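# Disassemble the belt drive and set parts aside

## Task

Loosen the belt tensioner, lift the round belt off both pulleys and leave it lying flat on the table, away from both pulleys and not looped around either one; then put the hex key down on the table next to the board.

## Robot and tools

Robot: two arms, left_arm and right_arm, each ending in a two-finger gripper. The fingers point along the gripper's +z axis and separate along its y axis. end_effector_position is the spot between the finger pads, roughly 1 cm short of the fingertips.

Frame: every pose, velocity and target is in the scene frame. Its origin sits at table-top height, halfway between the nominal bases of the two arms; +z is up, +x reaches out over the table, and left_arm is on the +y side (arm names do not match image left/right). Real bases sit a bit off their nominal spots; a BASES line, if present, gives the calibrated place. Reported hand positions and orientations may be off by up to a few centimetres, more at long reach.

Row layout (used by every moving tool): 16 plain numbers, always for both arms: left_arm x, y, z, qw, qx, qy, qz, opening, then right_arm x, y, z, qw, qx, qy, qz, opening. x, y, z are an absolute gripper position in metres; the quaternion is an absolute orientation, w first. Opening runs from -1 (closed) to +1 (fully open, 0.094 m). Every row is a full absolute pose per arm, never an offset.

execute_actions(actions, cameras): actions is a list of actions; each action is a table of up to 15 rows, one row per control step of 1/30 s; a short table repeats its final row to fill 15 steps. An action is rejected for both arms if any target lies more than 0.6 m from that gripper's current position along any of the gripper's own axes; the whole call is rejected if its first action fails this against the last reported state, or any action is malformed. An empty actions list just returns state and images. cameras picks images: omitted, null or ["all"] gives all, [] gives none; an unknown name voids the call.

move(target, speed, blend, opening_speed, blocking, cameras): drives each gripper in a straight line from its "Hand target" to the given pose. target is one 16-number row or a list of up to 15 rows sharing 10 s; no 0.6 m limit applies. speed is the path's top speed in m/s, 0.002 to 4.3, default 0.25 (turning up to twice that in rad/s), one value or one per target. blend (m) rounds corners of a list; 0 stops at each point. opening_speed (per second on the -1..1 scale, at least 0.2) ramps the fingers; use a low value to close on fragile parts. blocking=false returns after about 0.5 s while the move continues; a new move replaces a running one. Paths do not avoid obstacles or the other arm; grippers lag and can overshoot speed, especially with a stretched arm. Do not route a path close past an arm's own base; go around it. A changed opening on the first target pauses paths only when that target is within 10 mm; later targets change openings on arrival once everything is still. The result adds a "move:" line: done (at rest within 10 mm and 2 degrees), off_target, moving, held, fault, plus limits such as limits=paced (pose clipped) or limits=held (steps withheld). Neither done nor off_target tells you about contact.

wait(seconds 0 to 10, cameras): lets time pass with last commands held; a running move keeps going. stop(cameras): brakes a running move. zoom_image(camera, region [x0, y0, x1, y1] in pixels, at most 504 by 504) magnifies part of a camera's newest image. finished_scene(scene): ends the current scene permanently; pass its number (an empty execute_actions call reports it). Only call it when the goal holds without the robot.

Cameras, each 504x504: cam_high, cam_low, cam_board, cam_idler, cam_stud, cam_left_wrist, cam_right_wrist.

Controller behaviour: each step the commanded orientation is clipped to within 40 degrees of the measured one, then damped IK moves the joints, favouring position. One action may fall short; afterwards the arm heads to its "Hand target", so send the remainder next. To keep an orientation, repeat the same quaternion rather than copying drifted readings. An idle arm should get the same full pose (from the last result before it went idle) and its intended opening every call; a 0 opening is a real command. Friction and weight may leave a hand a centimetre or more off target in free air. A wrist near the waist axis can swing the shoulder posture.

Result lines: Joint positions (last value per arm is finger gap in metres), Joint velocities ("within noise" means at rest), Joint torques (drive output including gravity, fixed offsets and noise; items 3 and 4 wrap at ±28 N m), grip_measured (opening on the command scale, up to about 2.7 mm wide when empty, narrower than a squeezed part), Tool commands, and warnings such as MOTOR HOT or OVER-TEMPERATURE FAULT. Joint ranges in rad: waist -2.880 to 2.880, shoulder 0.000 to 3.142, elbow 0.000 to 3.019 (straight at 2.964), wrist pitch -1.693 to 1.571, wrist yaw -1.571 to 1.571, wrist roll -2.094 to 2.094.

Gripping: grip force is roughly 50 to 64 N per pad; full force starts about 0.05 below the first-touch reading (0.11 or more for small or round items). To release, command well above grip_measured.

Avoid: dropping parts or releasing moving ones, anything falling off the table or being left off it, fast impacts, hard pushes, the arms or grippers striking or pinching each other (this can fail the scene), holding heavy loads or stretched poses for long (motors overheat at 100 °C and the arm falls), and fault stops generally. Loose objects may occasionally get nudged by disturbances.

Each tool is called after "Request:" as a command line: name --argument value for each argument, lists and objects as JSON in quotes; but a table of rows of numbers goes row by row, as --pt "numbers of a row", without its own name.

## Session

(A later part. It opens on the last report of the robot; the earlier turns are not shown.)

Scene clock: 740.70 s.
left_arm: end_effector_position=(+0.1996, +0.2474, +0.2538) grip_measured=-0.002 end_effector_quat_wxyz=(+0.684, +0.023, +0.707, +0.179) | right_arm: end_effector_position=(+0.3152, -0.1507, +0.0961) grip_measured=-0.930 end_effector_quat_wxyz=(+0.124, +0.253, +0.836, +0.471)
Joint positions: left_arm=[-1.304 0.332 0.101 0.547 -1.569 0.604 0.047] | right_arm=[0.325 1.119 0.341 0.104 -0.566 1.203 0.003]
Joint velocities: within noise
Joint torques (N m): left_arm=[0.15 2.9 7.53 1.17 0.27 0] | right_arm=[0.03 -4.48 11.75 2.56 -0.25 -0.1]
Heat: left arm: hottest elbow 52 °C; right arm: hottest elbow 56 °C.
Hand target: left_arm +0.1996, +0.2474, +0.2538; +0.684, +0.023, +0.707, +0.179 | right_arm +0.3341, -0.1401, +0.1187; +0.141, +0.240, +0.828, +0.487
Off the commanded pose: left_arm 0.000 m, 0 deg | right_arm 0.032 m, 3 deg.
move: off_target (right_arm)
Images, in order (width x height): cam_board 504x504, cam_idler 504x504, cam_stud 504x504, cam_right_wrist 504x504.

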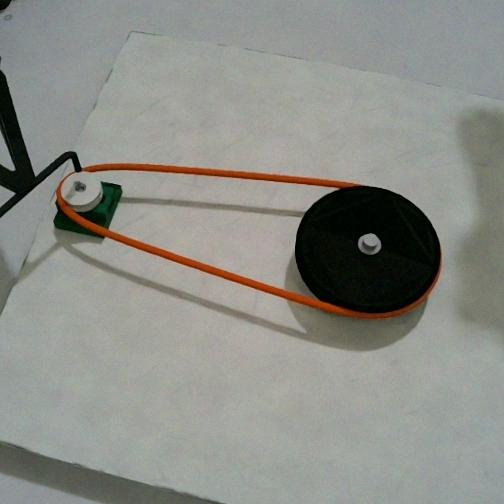

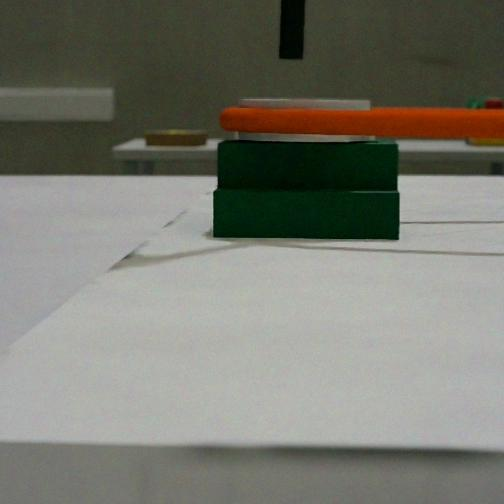

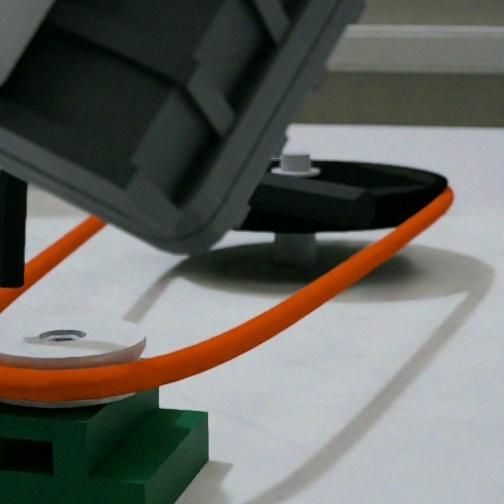

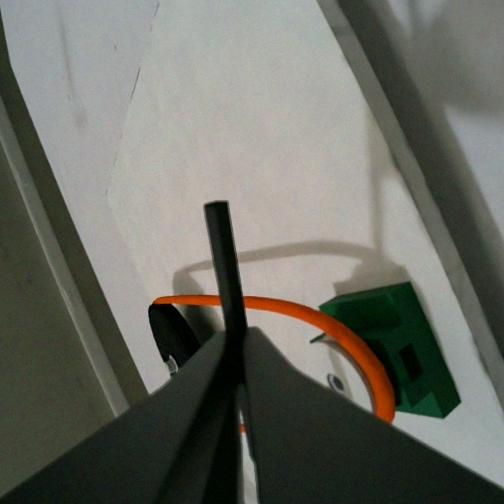

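Request:
move --pt "0.1996 0.2474 0.2538 0.684 0.023 0.707 0.179 0.0 0.345 -0.1370 0.115 0.1412 0.2397 0.8276 0.4875 -1.0" --speed 0.08 --cameras '["cam_idler", "cam_stud", "cam_board"]'

Scene clock: 746.17 s.
left_arm: end_effector_position=(+0.1996, +0.2474, +0.2538) grip_measured=-0.002 end_effector_quat_wxyz=(+0.684, +0.023, +0.707, +0.179) | right_arm: end_effector_position=(+0.3235, -0.1474, +0.0941) grip_measured=-0.930 end_effector_quat_wxyz=(+0.123, +0.253, +0.836, +0.471)
Joint positions: left_arm=[-1.304 0.332 0.101 0.547 -1.569 0.604 0.047] | right_arm=[0.325 1.16 0.36 0.127 -0.569 1.203 0.003]
Joint velocities: within noise
Joint torques (N m): left_arm=[0.09 2.9 7.5 1.17 0.27 0] | right_arm=[-0.21 -5.25 11.56 2.62 -0.27 -0.14]
Heat: left arm: hottest elbow 52 °C; right arm: hottest elbow 57 °C.
Hand target: left_arm +0.1996, +0.2474, +0.2538; +0.684, +0.023, +0.707, +0.179 | right_arm +0.3433, -0.1380, +0.1158; +0.141, +0.240, +0.828, +0.488
Off the commanded pose: left_arm 0.000 m, 0 deg | right_arm 0.032 m, 3 deg.
move: off_target (right_arm)
Images, in order (width x height): cam_board 504x504, cam_idler 504x504, cam_stud 504x504.

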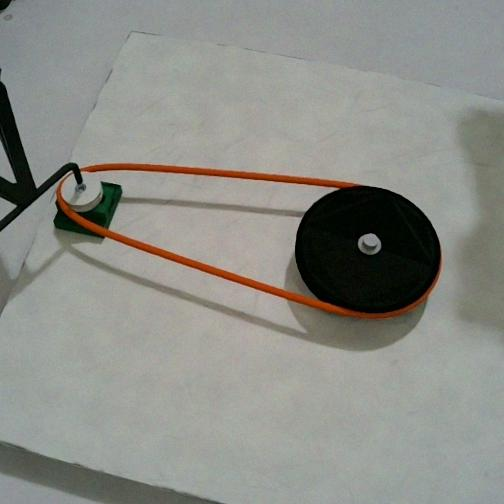

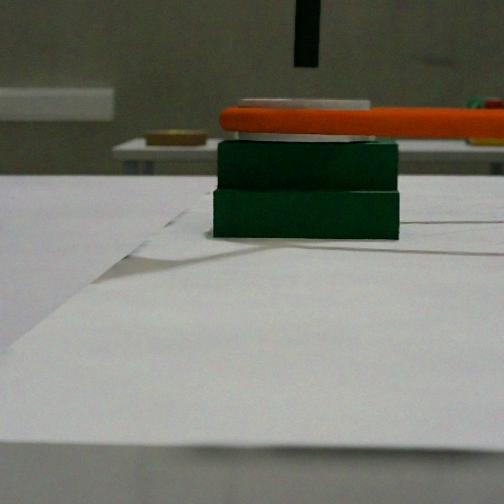

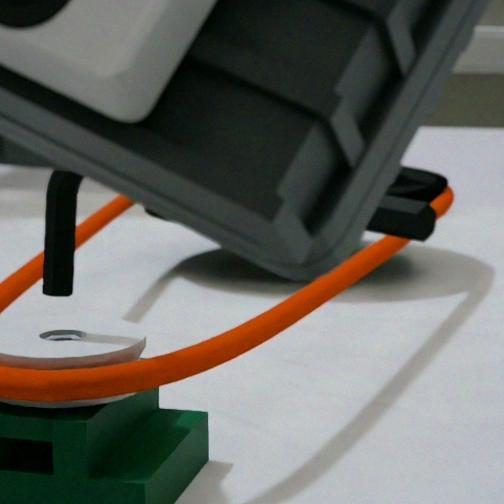

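Request:
move --pt "0.1996 0.2474 0.2538 0.684 0.023 0.707 0.179 0.0 0.3448 -0.1380 0.110 0.1608 0.2282 0.8198 0.5008 -1.0" --speed 0.06 --cameras '["cam_idler", "cam_stud", "cam_board"]'

Scene clock: 754.27 s.
left_arm: end_effector_position=(+0.1996, +0.2474, +0.2538) grip_measured=-0.002 end_effector_quat_wxyz=(+0.684, +0.023, +0.707, +0.179) | right_arm: end_effector_position=(+0.3372, -0.1426, +0.1032) grip_measured=-0.930 end_effector_quat_wxyz=(+0.153, +0.235, +0.823, +0.493)
Joint positions: left_arm=[-1.304 0.332 0.101 0.547 -1.569 0.604 0.047] | right_arm=[0.325 1.195 0.36 0.248 -0.569 1.203 0.003]
Joint velocities: within noise
Joint torques (N m): left_arm=[0.15 2.9 7.51 1.16 0.27 0] | right_arm=[-0.32 -5.48 8.7 2.52 -0.24 -0.15]
Heat: left arm: hottest elbow 52 °C; right arm: hottest elbow 60 °C.
Hand target: left_arm +0.1996, +0.2474, +0.2538; +0.684, +0.023, +0.707, +0.179 | right_arm +0.3445, -0.1382, +0.1101; +0.161, +0.228, +0.820, +0.500
Off the commanded pose: left_arm 0.000 m, 0 deg | right_arm 0.011 m, 2 deg.
move: off_target (right_arm)
Images, in order (width x height): cam_board 504x504, cam_idler 504x504, cam_stud 504x504.

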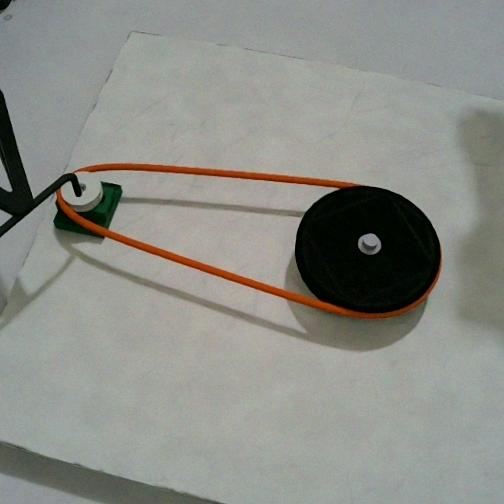

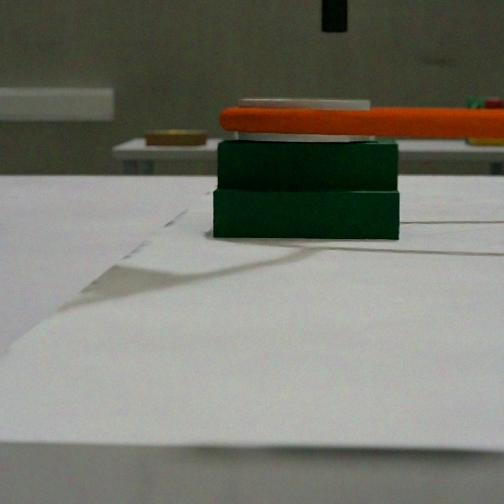

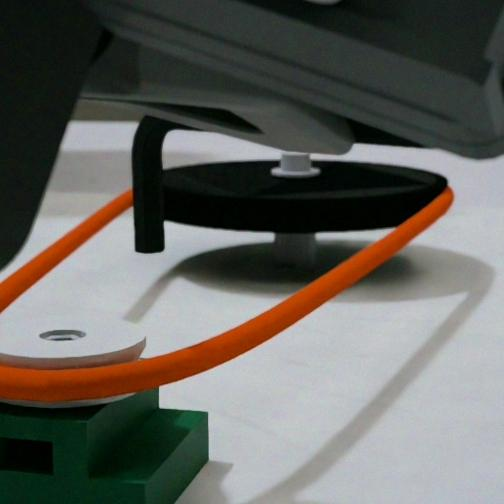

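Request:
move --pt "0.1996 0.2474 0.2538 0.684 0.023 0.707 0.179 0.0 0.302 -0.162 0.112 0.1608 0.2282 0.8198 0.5008 -1.0" --pt "0.1996 0.2474 0.2538 0.684 0.023 0.707 0.179 0.0 0.324 -0.148 0.104 0.1608 0.2282 0.8198 0.5008 -1.0" --speed 0.08 --cameras '["cam_idler", "cam_stud", "cam_board"]'

Scene clock: 760.70 s.
left_arm: end_effector_position=(+0.1996, +0.2474, +0.2538) grip_measured=-0.002 end_effector_quat_wxyz=(+0.684, +0.023, +0.707, +0.179) | right_arm: end_effector_position=(+0.3104, -0.1549, +0.0902) grip_measured=-0.930 end_effector_quat_wxyz=(+0.146, +0.239, +0.825, +0.490)
Joint positions: left_arm=[-1.304 0.332 0.101 0.547 -1.569 0.604 0.047] | right_arm=[0.312 1.137 0.283 0.247 -0.581 1.198 0.003]
Joint velocities: within noise
Joint torques (N m): left_arm=[0.15 2.96 7.51 1.14 0.28 0.01] | right_arm=[-0.21 -4.78 9.69 2.81 -0.15 -0.16]
Heat: left arm: hottest elbow 52 °C; right arm: hottest elbow 59 °C.
Hand target: left_arm +0.1996, +0.2474, +0.2538; +0.684, +0.023, +0.707, +0.179 | right_arm +0.3233, -0.1485, +0.1045; +0.161, +0.228, +0.819, +0.501
Off the commanded pose: left_arm 0.000 m, 0 deg | right_arm 0.021 m, 3 deg.
move: off_target (right_arm)
Images, in order (width x height): cam_board 504x504, cam_idler 504x504, cam_stud 504x504.

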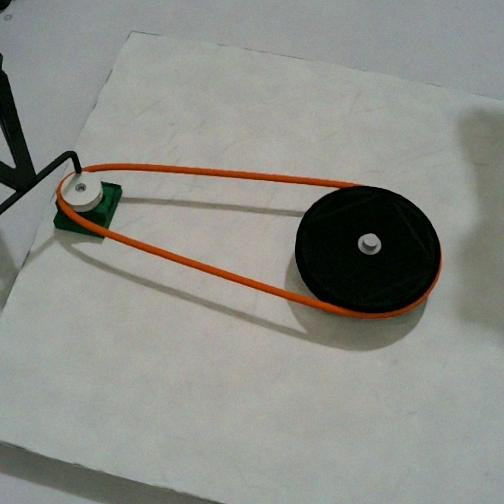

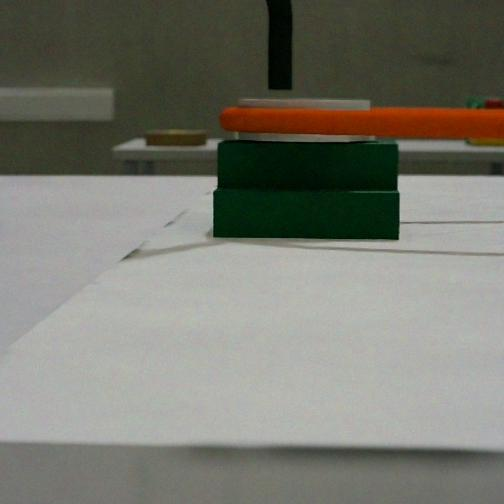

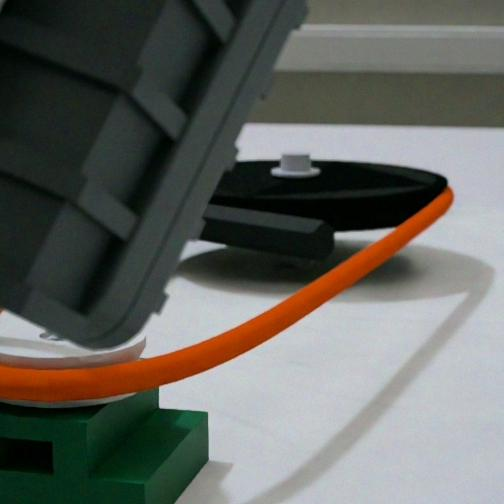

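Request:
move --pt "0.1996 0.2474 0.2538 0.684 0.023 0.707 0.179 0.0 0.3365 -0.1405 0.1045 0.1608 0.2282 0.8198 0.5008 -1.0" --speed 0.06 --cameras '["cam_idler", "cam_stud", "cam_board"]'

Scene clock: 769.03 s.
left_arm: end_effector_position=(+0.1996, +0.2474, +0.2538) grip_measured=-0.002 end_effector_quat_wxyz=(+0.684, +0.023, +0.707, +0.179) | right_arm: end_effector_position=(+0.3182, -0.1519, +0.0871) grip_measured=-0.930 end_effector_quat_wxyz=(+0.147, +0.240, +0.827, +0.487)
Joint positions: left_arm=[-1.304 0.332 0.101 0.547 -1.569 0.604 0.047] | right_arm=[0.316 1.178 0.301 0.266 -0.574 1.198 0.003]
Joint velocities: within noise
Joint torques (N m): left_arm=[0.09 2.96 7.5 1.16 0.27 0.01] | right_arm=[0.32 -3.96 10.71 2.5 -0.11 -0.1]
Heat: left arm: hottest elbow 52 °C; right arm: hottest elbow 59 °C.
Hand target: left_arm +0.1996, +0.2474, +0.2538; +0.684, +0.023, +0.707, +0.179 | right_arm +0.3351, -0.1413, +0.1052; +0.161, +0.228, +0.819, +0.501
Off the commanded pose: left_arm 0.000 m, 0 deg | right_arm 0.028 m, 3 deg.
move: off_target (right_arm)
Images, in order (width x height): cam_board 504x504, cam_idler 504x504, cam_stud 504x504.

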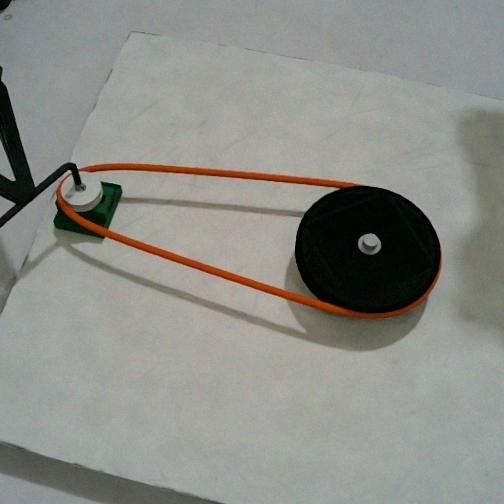

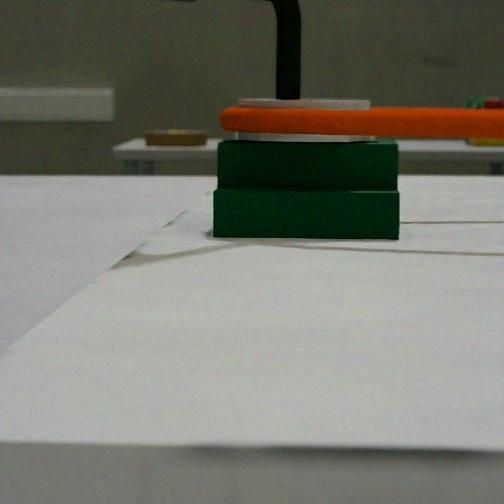

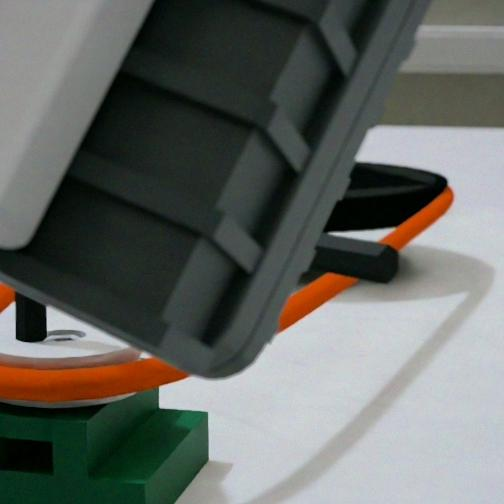

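Request:
move --pt "0.1996 0.2474 0.2538 0.684 0.023 0.707 0.179 0.0 0.3420 -0.1370 0.108 0.1608 0.2282 0.8198 0.5008 -1.0" --speed 0.06 --cameras '["cam_idler", "cam_stud", "cam_board"]'

Request:
zoom_image --camera "cam_stud" --region '[0, 180, 240, 420]'

Request:
zoom_image --camera "cam_idler" --region '[230, 0, 390, 160]'

Scene clock: 773.33 s.
left_arm: end_effector_position=(+0.1996, +0.2474, +0.2538) grip_measured=-0.002 end_effector_quat_wxyz=(+0.684, +0.023, +0.707, +0.179) | right_arm: end_effector_position=(+0.3245, -0.1487, +0.0906) grip_measured=-0.930 end_effector_quat_wxyz=(+0.150, +0.239, +0.826, +0.488)
Joint positions: left_arm=[-1.304 0.332 0.101 0.547 -1.569 0.604 0.047] | right_arm=[0.322 1.189 0.318 0.266 -0.568 1.199 0.003]
Joint velocities: within noise
Joint torques (N m): left_arm=[0.15 2.9 7.51 1.14 0.27 0.01] | right_arm=[0.26 -5.19 10.91 2.26 -0.14 -0.09]
Heat: left arm: hottest elbow 52 °C; right arm: hottest elbow 58 °C.
Hand target: left_arm +0.1996, +0.2474, +0.2538; +0.684, +0.023, +0.707, +0.179 | right_arm +0.3406, -0.1378, +0.1087; +0.161, +0.228, +0.819, +0.501
Off the commanded pose: left_arm 0.000 m, 0 deg | right_arm 0.027 m, 2 deg.
move: off_target (right_arm)
Images, in order (width x height): cam_board 504x504, cam_idler 504x504, cam_stud 504x504.

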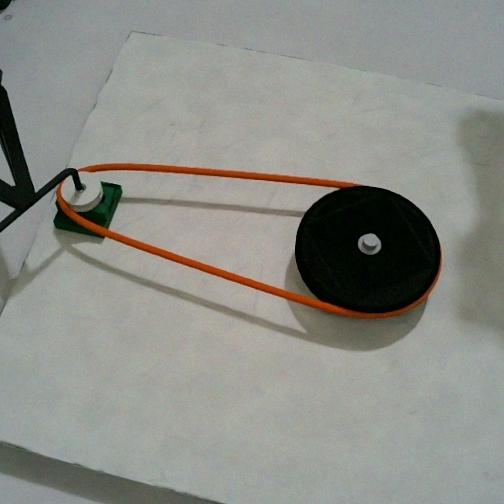

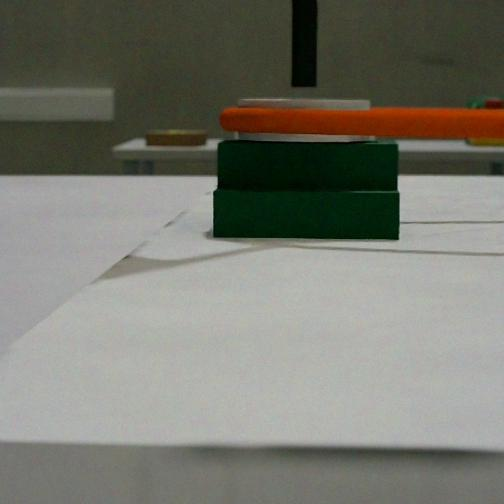

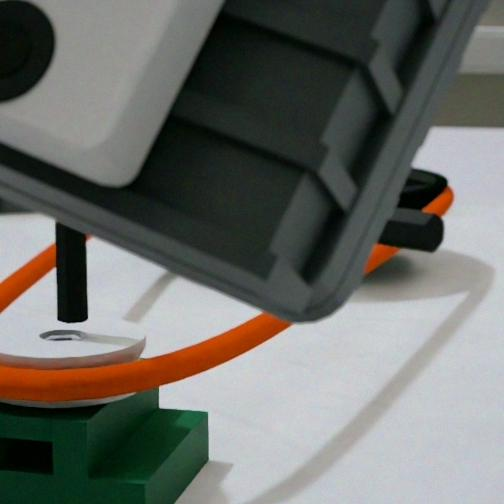

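Scaled by 2.100.

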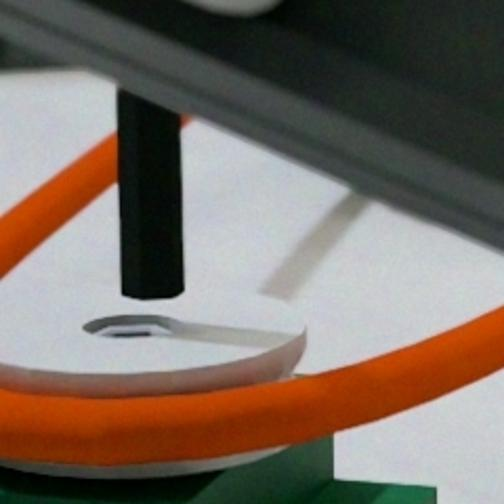

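Scaled by 3.150.

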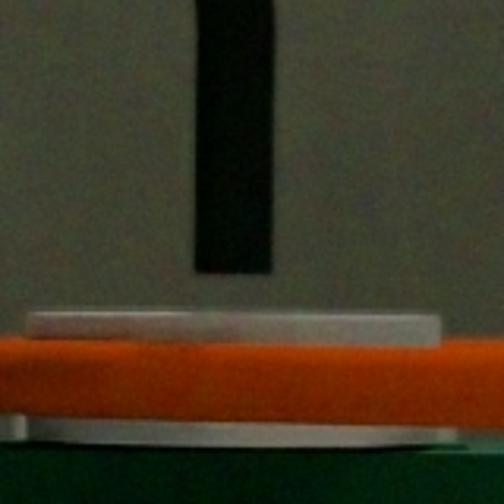

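Request:
move --pt "0.1996 0.2474 0.2538 0.684 0.023 0.707 0.179 0.0 0.308 -0.158 0.113 0.1608 0.2282 0.8198 0.5008 -1.0" --pt "0.1996 0.2474 0.2538 0.684 0.023 0.707 0.179 0.0 0.3395 -0.1375 0.107 0.1608 0.2282 0.8198 0.5008 -1.0" --speed 0.08 --cameras '["cam_idler", "cam_stud", "cam_board"]'

Request:
zoom_image --camera "cam_stud" --region '[0, 180, 240, 420]'

Request:
zoom_image --camera "cam_idler" --region '[230, 0, 390, 160]'

Scene clock: 783.83 s.
left_arm: end_effector_position=(+0.1996, +0.2474, +0.2538) grip_measured=-0.002 end_effector_quat_wxyz=(+0.684, +0.023, +0.707, +0.179) | right_arm: end_effector_position=(+0.3206, -0.1497, +0.0879) grip_measured=-0.930 end_effector_quat_wxyz=(+0.145, +0.242, +0.828, +0.485)
Joint positions: left_arm=[-1.304 0.332 0.101 0.547 -1.569 0.604 0.047] | right_arm=[0.323 1.183 0.311 0.258 -0.567 1.201 0.003]
Joint velocities: within noise
Joint torques (N m): left_arm=[0.09 2.96 7.51 1.13 0.28 0] | right_arm=[0.32 -5.25 10.84 2.63 -0.13 -0.09]
Heat: left arm: hottest elbow 52 °C; right arm: hottest elbow 57 °C.
Hand target: left_arm +0.1996, +0.2474, +0.2538; +0.684, +0.023, +0.707, +0.179 | right_arm +0.3380, -0.1384, +0.1078; +0.161, +0.228, +0.819, +0.501
Off the commanded pose: left_arm 0.000 m, 0 deg | right_arm 0.029 m, 3 deg.
move: off_target (right_arm)
Images, in order (width x height): cam_board 504x504, cam_idler 504x504, cam_stud 504x504.

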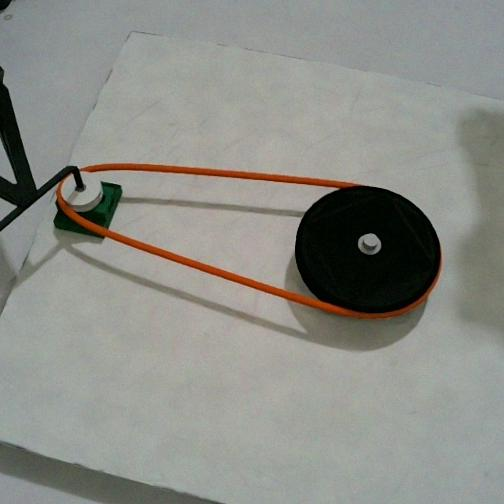

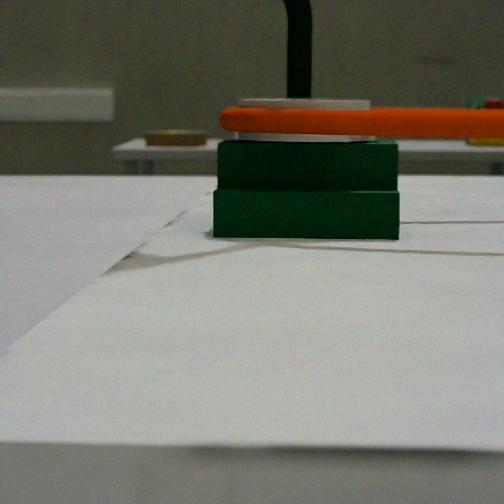

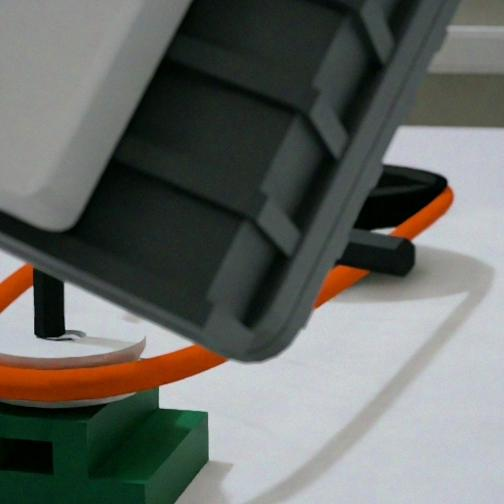

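Scaled by 2.100.

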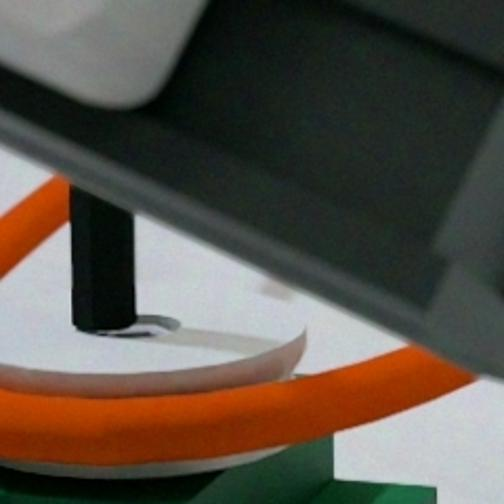

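Scaled by 3.150.

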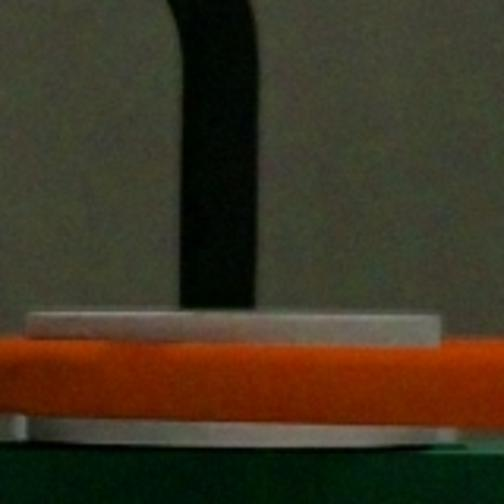

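Request:
move --pt "0.1996 0.2474 0.2538 0.684 0.023 0.707 0.179 0.0 0.3415 -0.1366 0.107 0.1608 0.2282 0.8198 0.5008 -1.0" --speed 0.05 --cameras '["cam_idler", "cam_stud"]'

Request:
zoom_image --camera "cam_stud" --region '[0, 180, 240, 420]'

Request:
zoom_image --camera "cam_idler" --region '[230, 0, 390, 160]'

Scene clock: 788.97 s.
left_arm: end_effector_position=(+0.1996, +0.2474, +0.2538) grip_measured=-0.002 end_effector_quat_wxyz=(+0.684, +0.023, +0.707, +0.179) | right_arm: end_effector_position=(+0.3224, -0.1489, +0.0878) grip_measured=-0.930 end_effector_quat_wxyz=(+0.146, +0.241, +0.828, +0.485)
Joint positions: left_arm=[-1.304 0.332 0.101 0.547 -1.569 0.604 0.047] | right_arm=[0.323 1.19 0.316 0.26 -0.566 1.201 0.003]
Joint velocities: within noise
Joint torques (N m): left_arm=[0.15 2.96 7.49 1.13 0.27 0.01] | right_arm=[0.32 -5.25 10.81 2.54 -0.14 -0.08]
Heat: left arm: hottest elbow 52 °C; right arm: hottest elbow 58 °C.
Hand target: left_arm +0.1996, +0.2474, +0.2538; +0.684, +0.023, +0.707, +0.179 | right_arm +0.3399, -0.1375, +0.1077; +0.160, +0.228, +0.819, +0.501
Off the commanded pose: left_arm 0.000 m, 0 deg | right_arm 0.030 m, 3 deg.
move: off_target (right_arm)
Images, in order (width x height): cam_idler 504x504, cam_stud 504x504.

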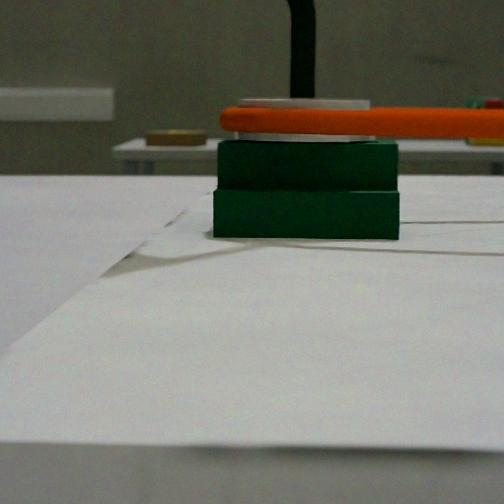

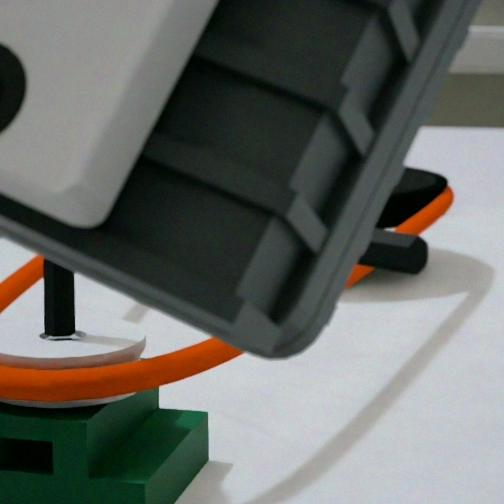

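Scaled by 2.100.

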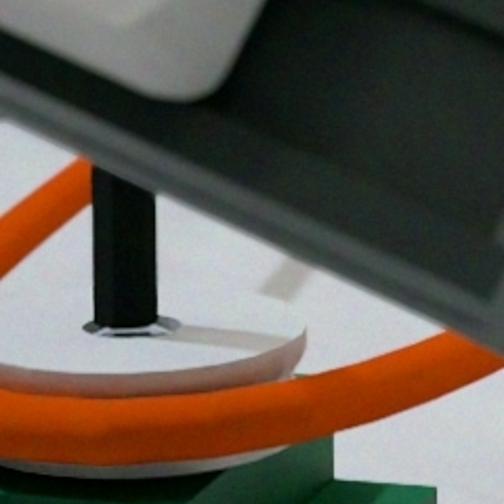

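Scaled by 3.150.

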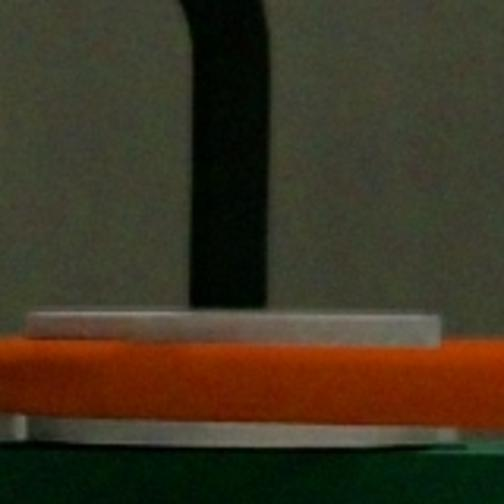

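Request:
move --pt "0.1996 0.2474 0.2538 0.684 0.023 0.707 0.179 0.0 0.3420 -0.1363 0.1025 0.1608 0.2282 0.8198 0.5008 -1.0" --speed 0.03 --cameras '["cam_idler", "cam_stud"]'

Request:
zoom_image --camera "cam_stud" --region '[0, 180, 240, 420]'

Request:
zoom_image --camera "cam_idler" --region '[230, 0, 390, 160]'

Scene clock: 794.40 s.
left_arm: end_effector_position=(+0.1996, +0.2474, +0.2538) grip_measured=-0.002 end_effector_quat_wxyz=(+0.684, +0.023, +0.707, +0.179) | right_arm: end_effector_position=(+0.3246, -0.1478, +0.0862) grip_measured=-0.930 end_effector_quat_wxyz=(+0.148, +0.240, +0.826, +0.487)
Joint positions: left_arm=[-1.304 0.332 0.101 0.547 -1.569 0.604 0.047] | right_arm=[0.324 1.208 0.316 0.286 -0.566 1.203 0.003]
Joint velocities: within noise
Joint torques (N m): left_arm=[0.15 2.96 7.5 1.14 0.28 0.01] | right_arm=[0.38 -5.13 10.41 2.52 -0.11 -0.11]
Heat: left arm: hottest elbow 52 °C; right arm: hottest elbow 59 °C.
Hand target: left_arm +0.1996, +0.2474, +0.2538; +0.684, +0.023, +0.707, +0.179 | right_arm +0.3407, -0.1372, +0.1032; +0.161, +0.228, +0.819, +0.501
Off the commanded pose: left_arm 0.000 m, 0 deg | right_arm 0.026 m, 3 deg.
move: off_target (right_arm)
Images, in order (width x height): cam_idler 504x504, cam_stud 504x504.

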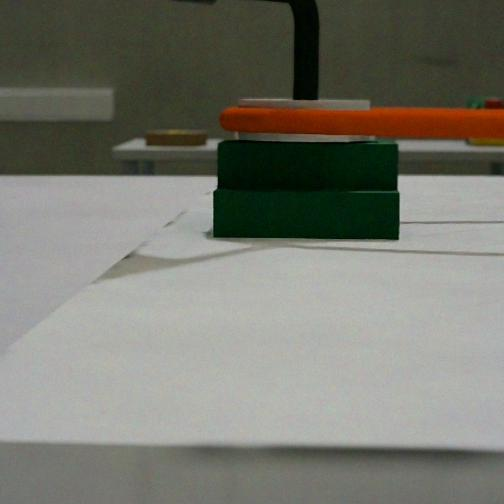

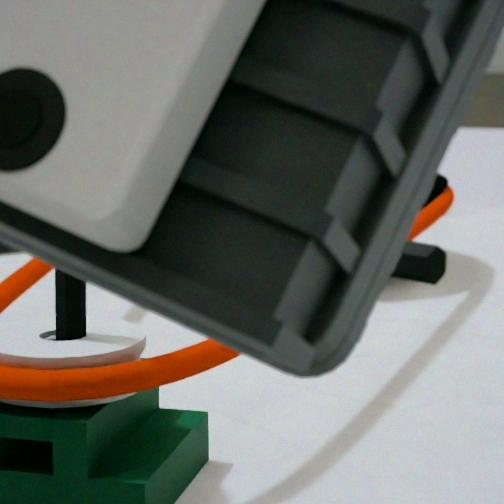

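Scaled by 2.100.

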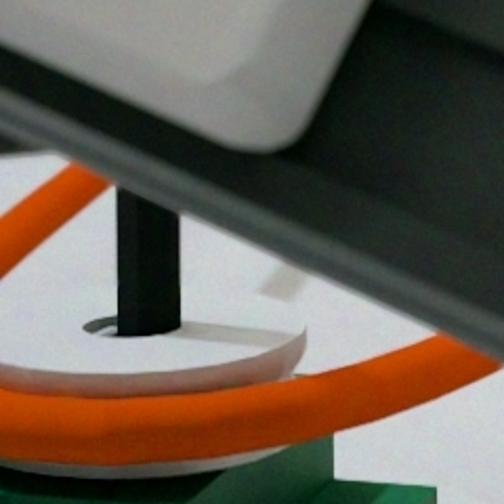

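Scaled by 3.150.

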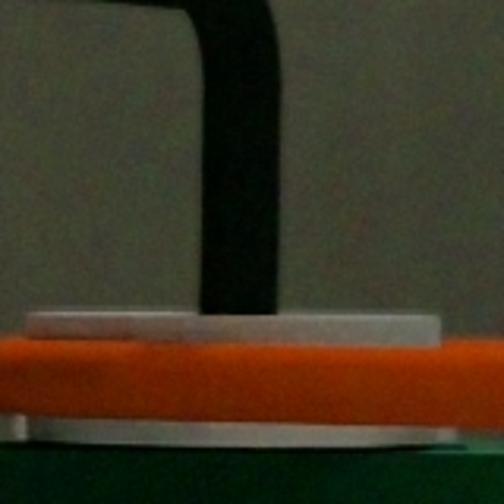

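Request:
move --pt "0.1996 0.2474 0.2538 0.684 0.023 0.707 0.179 0.0 0.3270 -0.1450 0.098 0.1608 0.2282 0.8198 0.5008 -1.0" --speed 0.03 --cameras '["cam_idler", "cam_stud"]'

Request:
zoom_image --camera "cam_stud" --region '[0, 180, 240, 420]'

Request:
zoom_image --camera "cam_idler" --region '[230, 0, 390, 160]'

Scene clock: 800.27 s.
left_arm: end_effector_position=(+0.1996, +0.2474, +0.2538) grip_measured=-0.002 end_effector_quat_wxyz=(+0.684, +0.023, +0.707, +0.179) | right_arm: end_effector_position=(+0.3249, -0.1468, +0.0907) grip_measured=-0.930 end_effector_quat_wxyz=(+0.151, +0.236, +0.824, +0.492)
Joint positions: left_arm=[-1.304 0.332 0.101 0.547 -1.569 0.604 0.047] | right_arm=[0.325 1.199 0.316 0.291 -0.571 1.203 0.003]
Joint velocities: within noise
Joint torques (N m): left_arm=[0.15 2.9 7.5 1.11 0.27 0] | right_arm=[-0.67 -7.06 7.08 2.61 -0.27 -0.16]
Heat: left arm: hottest elbow 52 °C; right arm: hottest elbow 60 °C.
Hand target: left_arm +0.1996, +0.2474, +0.2538; +0.684, +0.023, +0.707, +0.179 | right_arm +0.3269, -0.1450, +0.0980; +0.161, +0.228, +0.820, +0.501
Off the commanded pose: left_arm 0.000 m, 0 deg | right_arm 0.008 m, 2 deg.
move: done
Images, in order (width x height): cam_idler 504x504, cam_stud 504x504.

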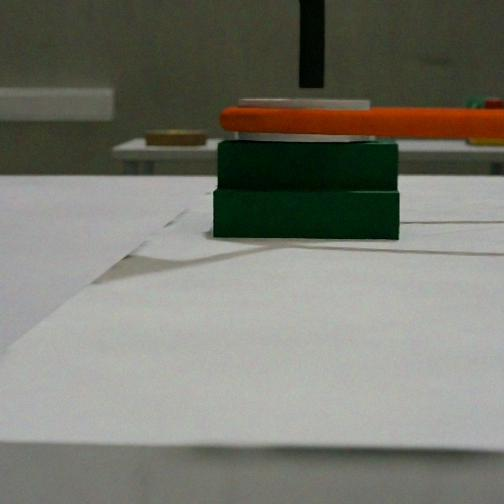

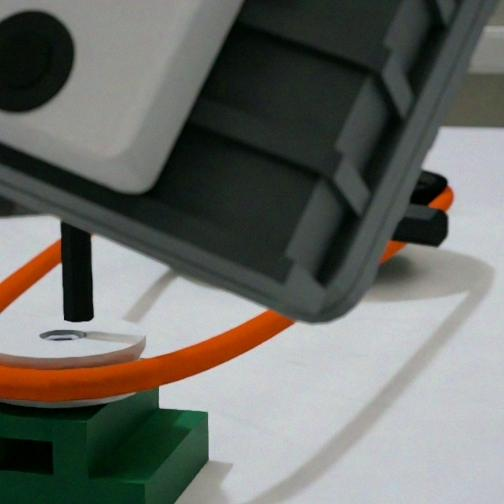

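Scaled by 2.100.

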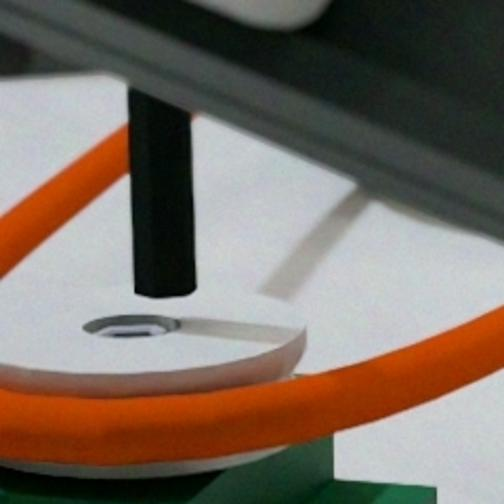

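Scaled by 3.150.

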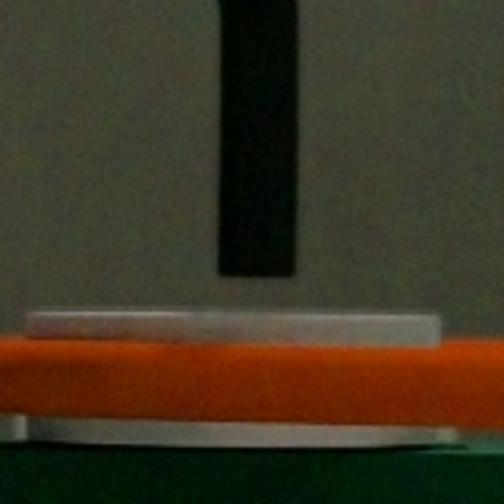

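Request:
move --pt "0.1996 0.2474 0.2538 0.684 0.023 0.707 0.179 0.0 0.3115 -0.1713 0.154 0.1608 0.2282 0.8198 0.5008 -1.0" --pt "0.1996 0.2474 0.2538 0.684 0.023 0.707 0.179 0.0 0.3215 -0.1485 0.094 0.1608 0.2282 0.8198 0.5008 -1.0" --speed 0.08 --cameras '["cam_idler", "cam_stud"]'

Request:
zoom_image --camera "cam_stud" --region '[0, 180, 240, 420]'

Request:
zoom_image --camera "cam_idler" --region '[230, 0, 390, 160]'

Scene clock: 815.67 s.
left_arm: end_effector_position=(+0.1996, +0.2474, +0.2538) grip_measured=-0.002 end_effector_quat_wxyz=(+0.684, +0.023, +0.707, +0.179) | right_arm: end_effector_position=(+0.3246, -0.1525, +0.0970) grip_measured=-0.930 end_effector_quat_wxyz=(+0.165, +0.230, +0.820, +0.498)
Joint positions: left_arm=[-1.304 0.332 0.101 0.547 -1.569 0.604 0.047] | right_arm=[0.307 1.172 0.303 0.301 -0.58 1.188 0.003]
Joint velocities: within noise
Joint torques (N m): left_arm=[0.03 2.96 7.51 1.16 0.27 0.01] | right_arm=[0.38 -4.95 6.6 2.7 -0.13 -0.08]
Heat: left arm: hottest elbow 52 °C; right arm: hottest elbow 58 °C.
Hand target: left_arm +0.1996, +0.2474, +0.2538; +0.684, +0.023, +0.707, +0.179 | right_arm +0.3215, -0.1487, +0.0942; +0.161, +0.228, +0.820, +0.500
Off the commanded pose: left_arm 0.000 m, 0 deg | right_arm 0.006 m, 1 deg.
move: done
Images, in order (width x height): cam_idler 504x504, cam_stud 504x504.

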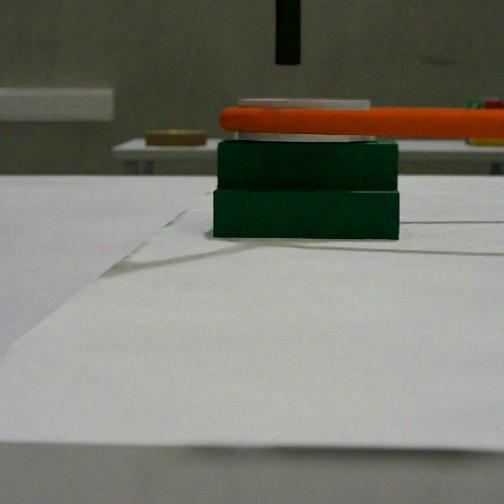

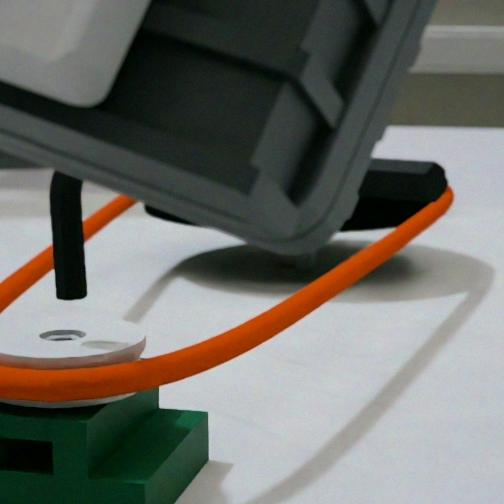

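Scaled by 2.100.

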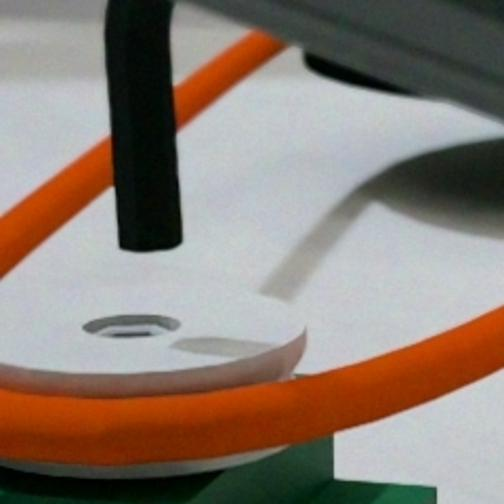

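Scaled by 3.150.

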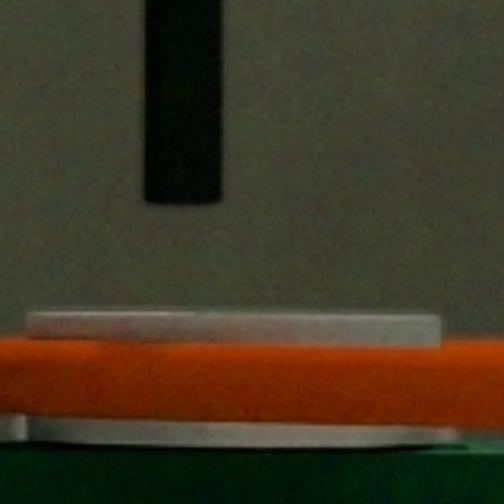

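Request:
move --pt "0.1996 0.2474 0.2538 0.684 0.023 0.707 0.179 0.0 0.3103 -0.1670 0.147 0.1408 0.2404 0.8237 0.4952 -1.0" --pt "0.1996 0.2474 0.2538 0.684 0.023 0.707 0.179 0.0 0.3203 -0.1442 0.087 0.1408 0.2404 0.8237 0.4952 -1.0" --speed 0.08 --cameras '["cam_idler", "cam_stud"]'

Request:
zoom_image --camera "cam_stud" --region '[0, 180, 240, 420]'

Request:
zoom_image --camera "cam_idler" --region '[230, 0, 390, 160]'

Scene clock: 823.73 s.
left_arm: end_effector_position=(+0.1996, +0.2474, +0.2538) grip_measured=-0.002 end_effector_quat_wxyz=(+0.684, +0.023, +0.707, +0.179) | right_arm: end_effector_position=(+0.3190, -0.1494, +0.0863) grip_measured=-0.930 end_effector_quat_wxyz=(+0.141, +0.244, +0.824, +0.491)
Joint positions: left_arm=[-1.304 0.332 0.101 0.547 -1.569 0.604 0.047] | right_arm=[0.32 1.193 0.303 0.282 -0.579 1.215 0.003]
Joint velocities: within noise
Joint torques (N m): left_arm=[0.15 2.84 7.51 1.14 0.27 0.01] | right_arm=[0.38 -4.84 7.38 2.52 -0.1 -0.11]
Heat: left arm: hottest elbow 52 °C; right arm: hottest elbow 58 °C.
Hand target: left_arm +0.1996, +0.2474, +0.2538; +0.684, +0.023, +0.707, +0.179 | right_arm +0.3201, -0.1442, +0.0871; +0.140, +0.240, +0.823, +0.495
Off the commanded pose: left_arm 0.000 m, 0 deg | right_arm 0.005 m, 1 deg.
move: done
Images, in order (width x height): cam_idler 504x504, cam_stud 504x504.

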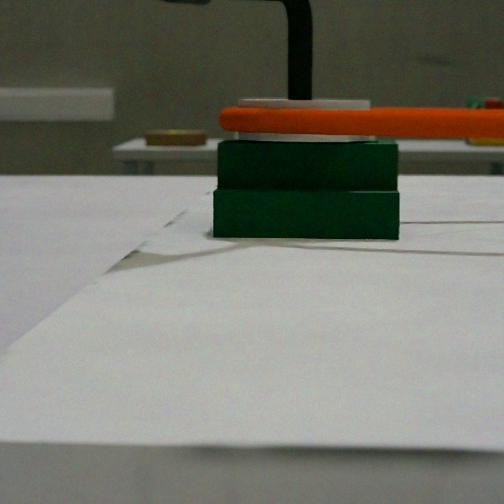

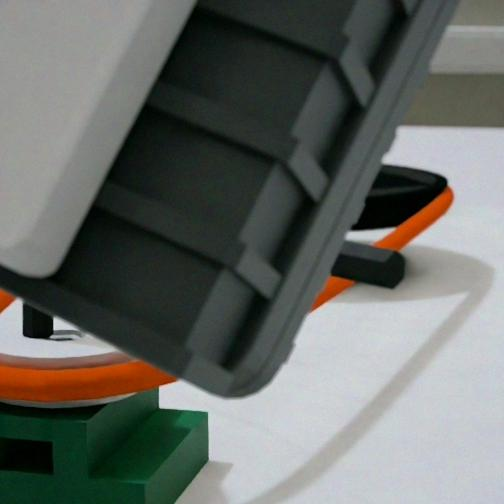

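Scaled by 2.100.

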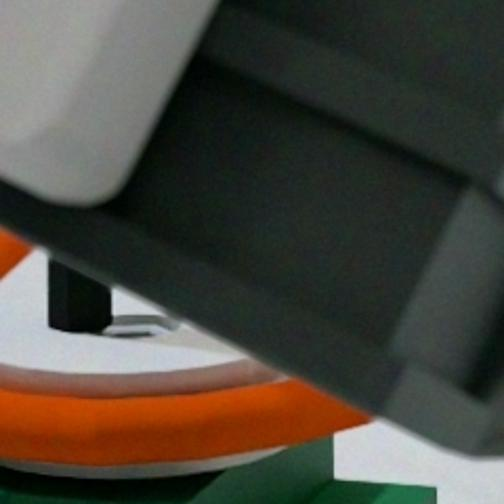

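Scaled by 3.150.

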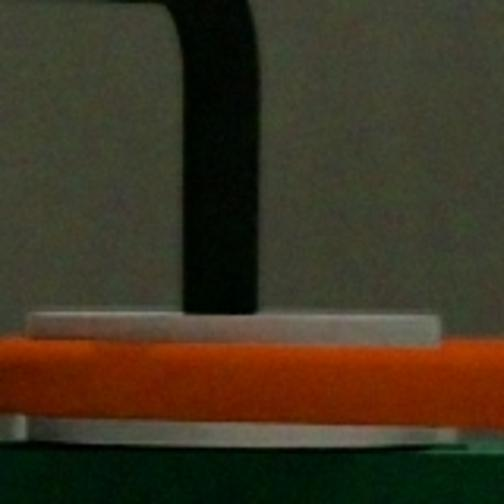

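Request:
move --pt "0.1996 0.2474 0.2538 0.684 0.023 0.707 0.179 0.0 0.3148 -0.1668 0.149 0.1408 0.2404 0.8237 0.4952 -1.0" --pt "0.1996 0.2474 0.2538 0.684 0.023 0.707 0.179 0.0 0.3248 -0.1440 0.089 0.1408 0.2404 0.8237 0.4952 -1.0" --speed 0.08 --cameras '["cam_idler", "cam_stud"]'

Request:
zoom_image --camera "cam_stud" --region '[0, 180, 240, 420]'

Request:
zoom_image --camera "cam_idler" --region '[230, 0, 390, 160]'

Scene clock: 833.00 s.
left_arm: end_effector_position=(+0.1996, +0.2474, +0.2538) grip_measured=-0.002 end_effector_quat_wxyz=(+0.684, +0.023, +0.707, +0.179) | right_arm: end_effector_position=(+0.3237, -0.1495, +0.0876) grip_measured=-0.930 end_effector_quat_wxyz=(+0.141, +0.244, +0.825, +0.490)
Joint positions: left_arm=[-1.304 0.332 0.101 0.547 -1.569 0.604 0.047] | right_arm=[0.314 1.2 0.317 0.271 -0.582 1.21 0.003]
Joint velocities: within noise
Joint torques (N m): left_arm=[0.09 2.96 7.53 1.14 0.27 0.01] | right_arm=[0.38 -5.3 7.35 2.69 -0.15 -0.05]
Heat: left arm: hottest elbow 52 °C; right arm: hottest elbow 57 °C.
Hand target: left_arm +0.1996, +0.2474, +0.2538; +0.684, +0.023, +0.707, +0.179 | right_arm +0.3247, -0.1441, +0.0891; +0.141, +0.240, +0.823, +0.495
Off the commanded pose: left_arm 0.000 m, 0 deg | right_arm 0.006 m, 1 deg.
move: done
Images, in order (width x height): cam_idler 504x504, cam_stud 504x504.

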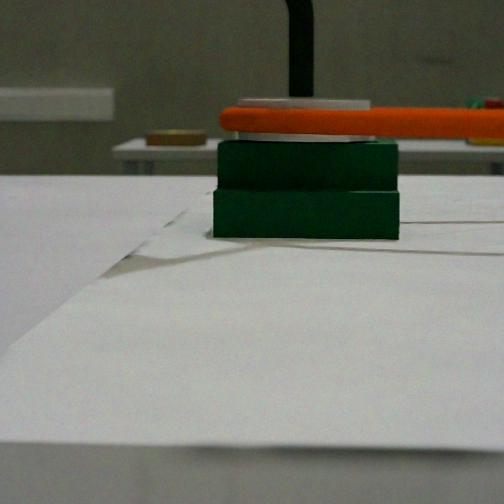

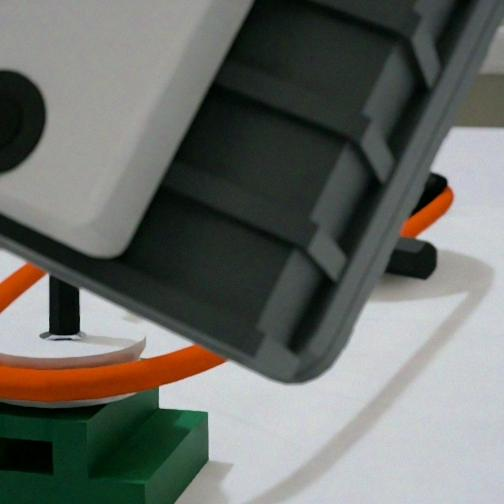

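Scaled by 2.100.

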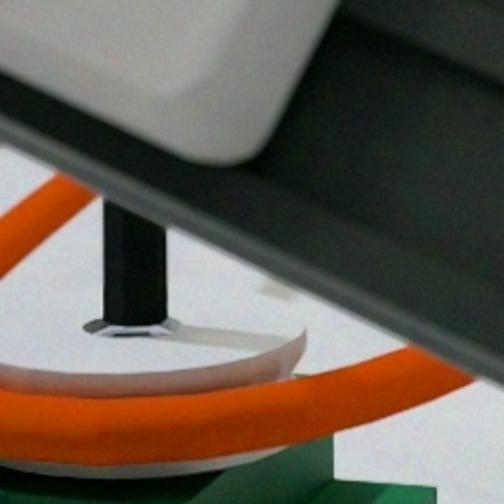

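Scaled by 3.150.

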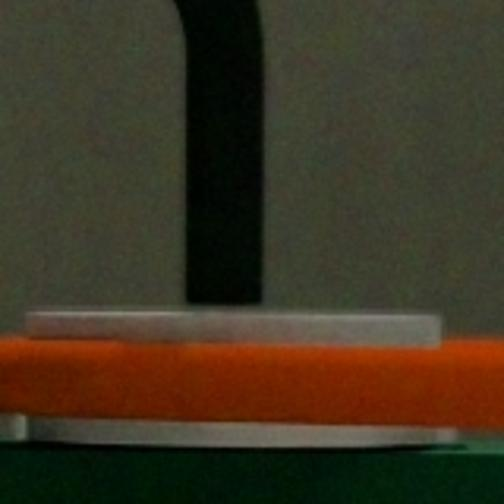

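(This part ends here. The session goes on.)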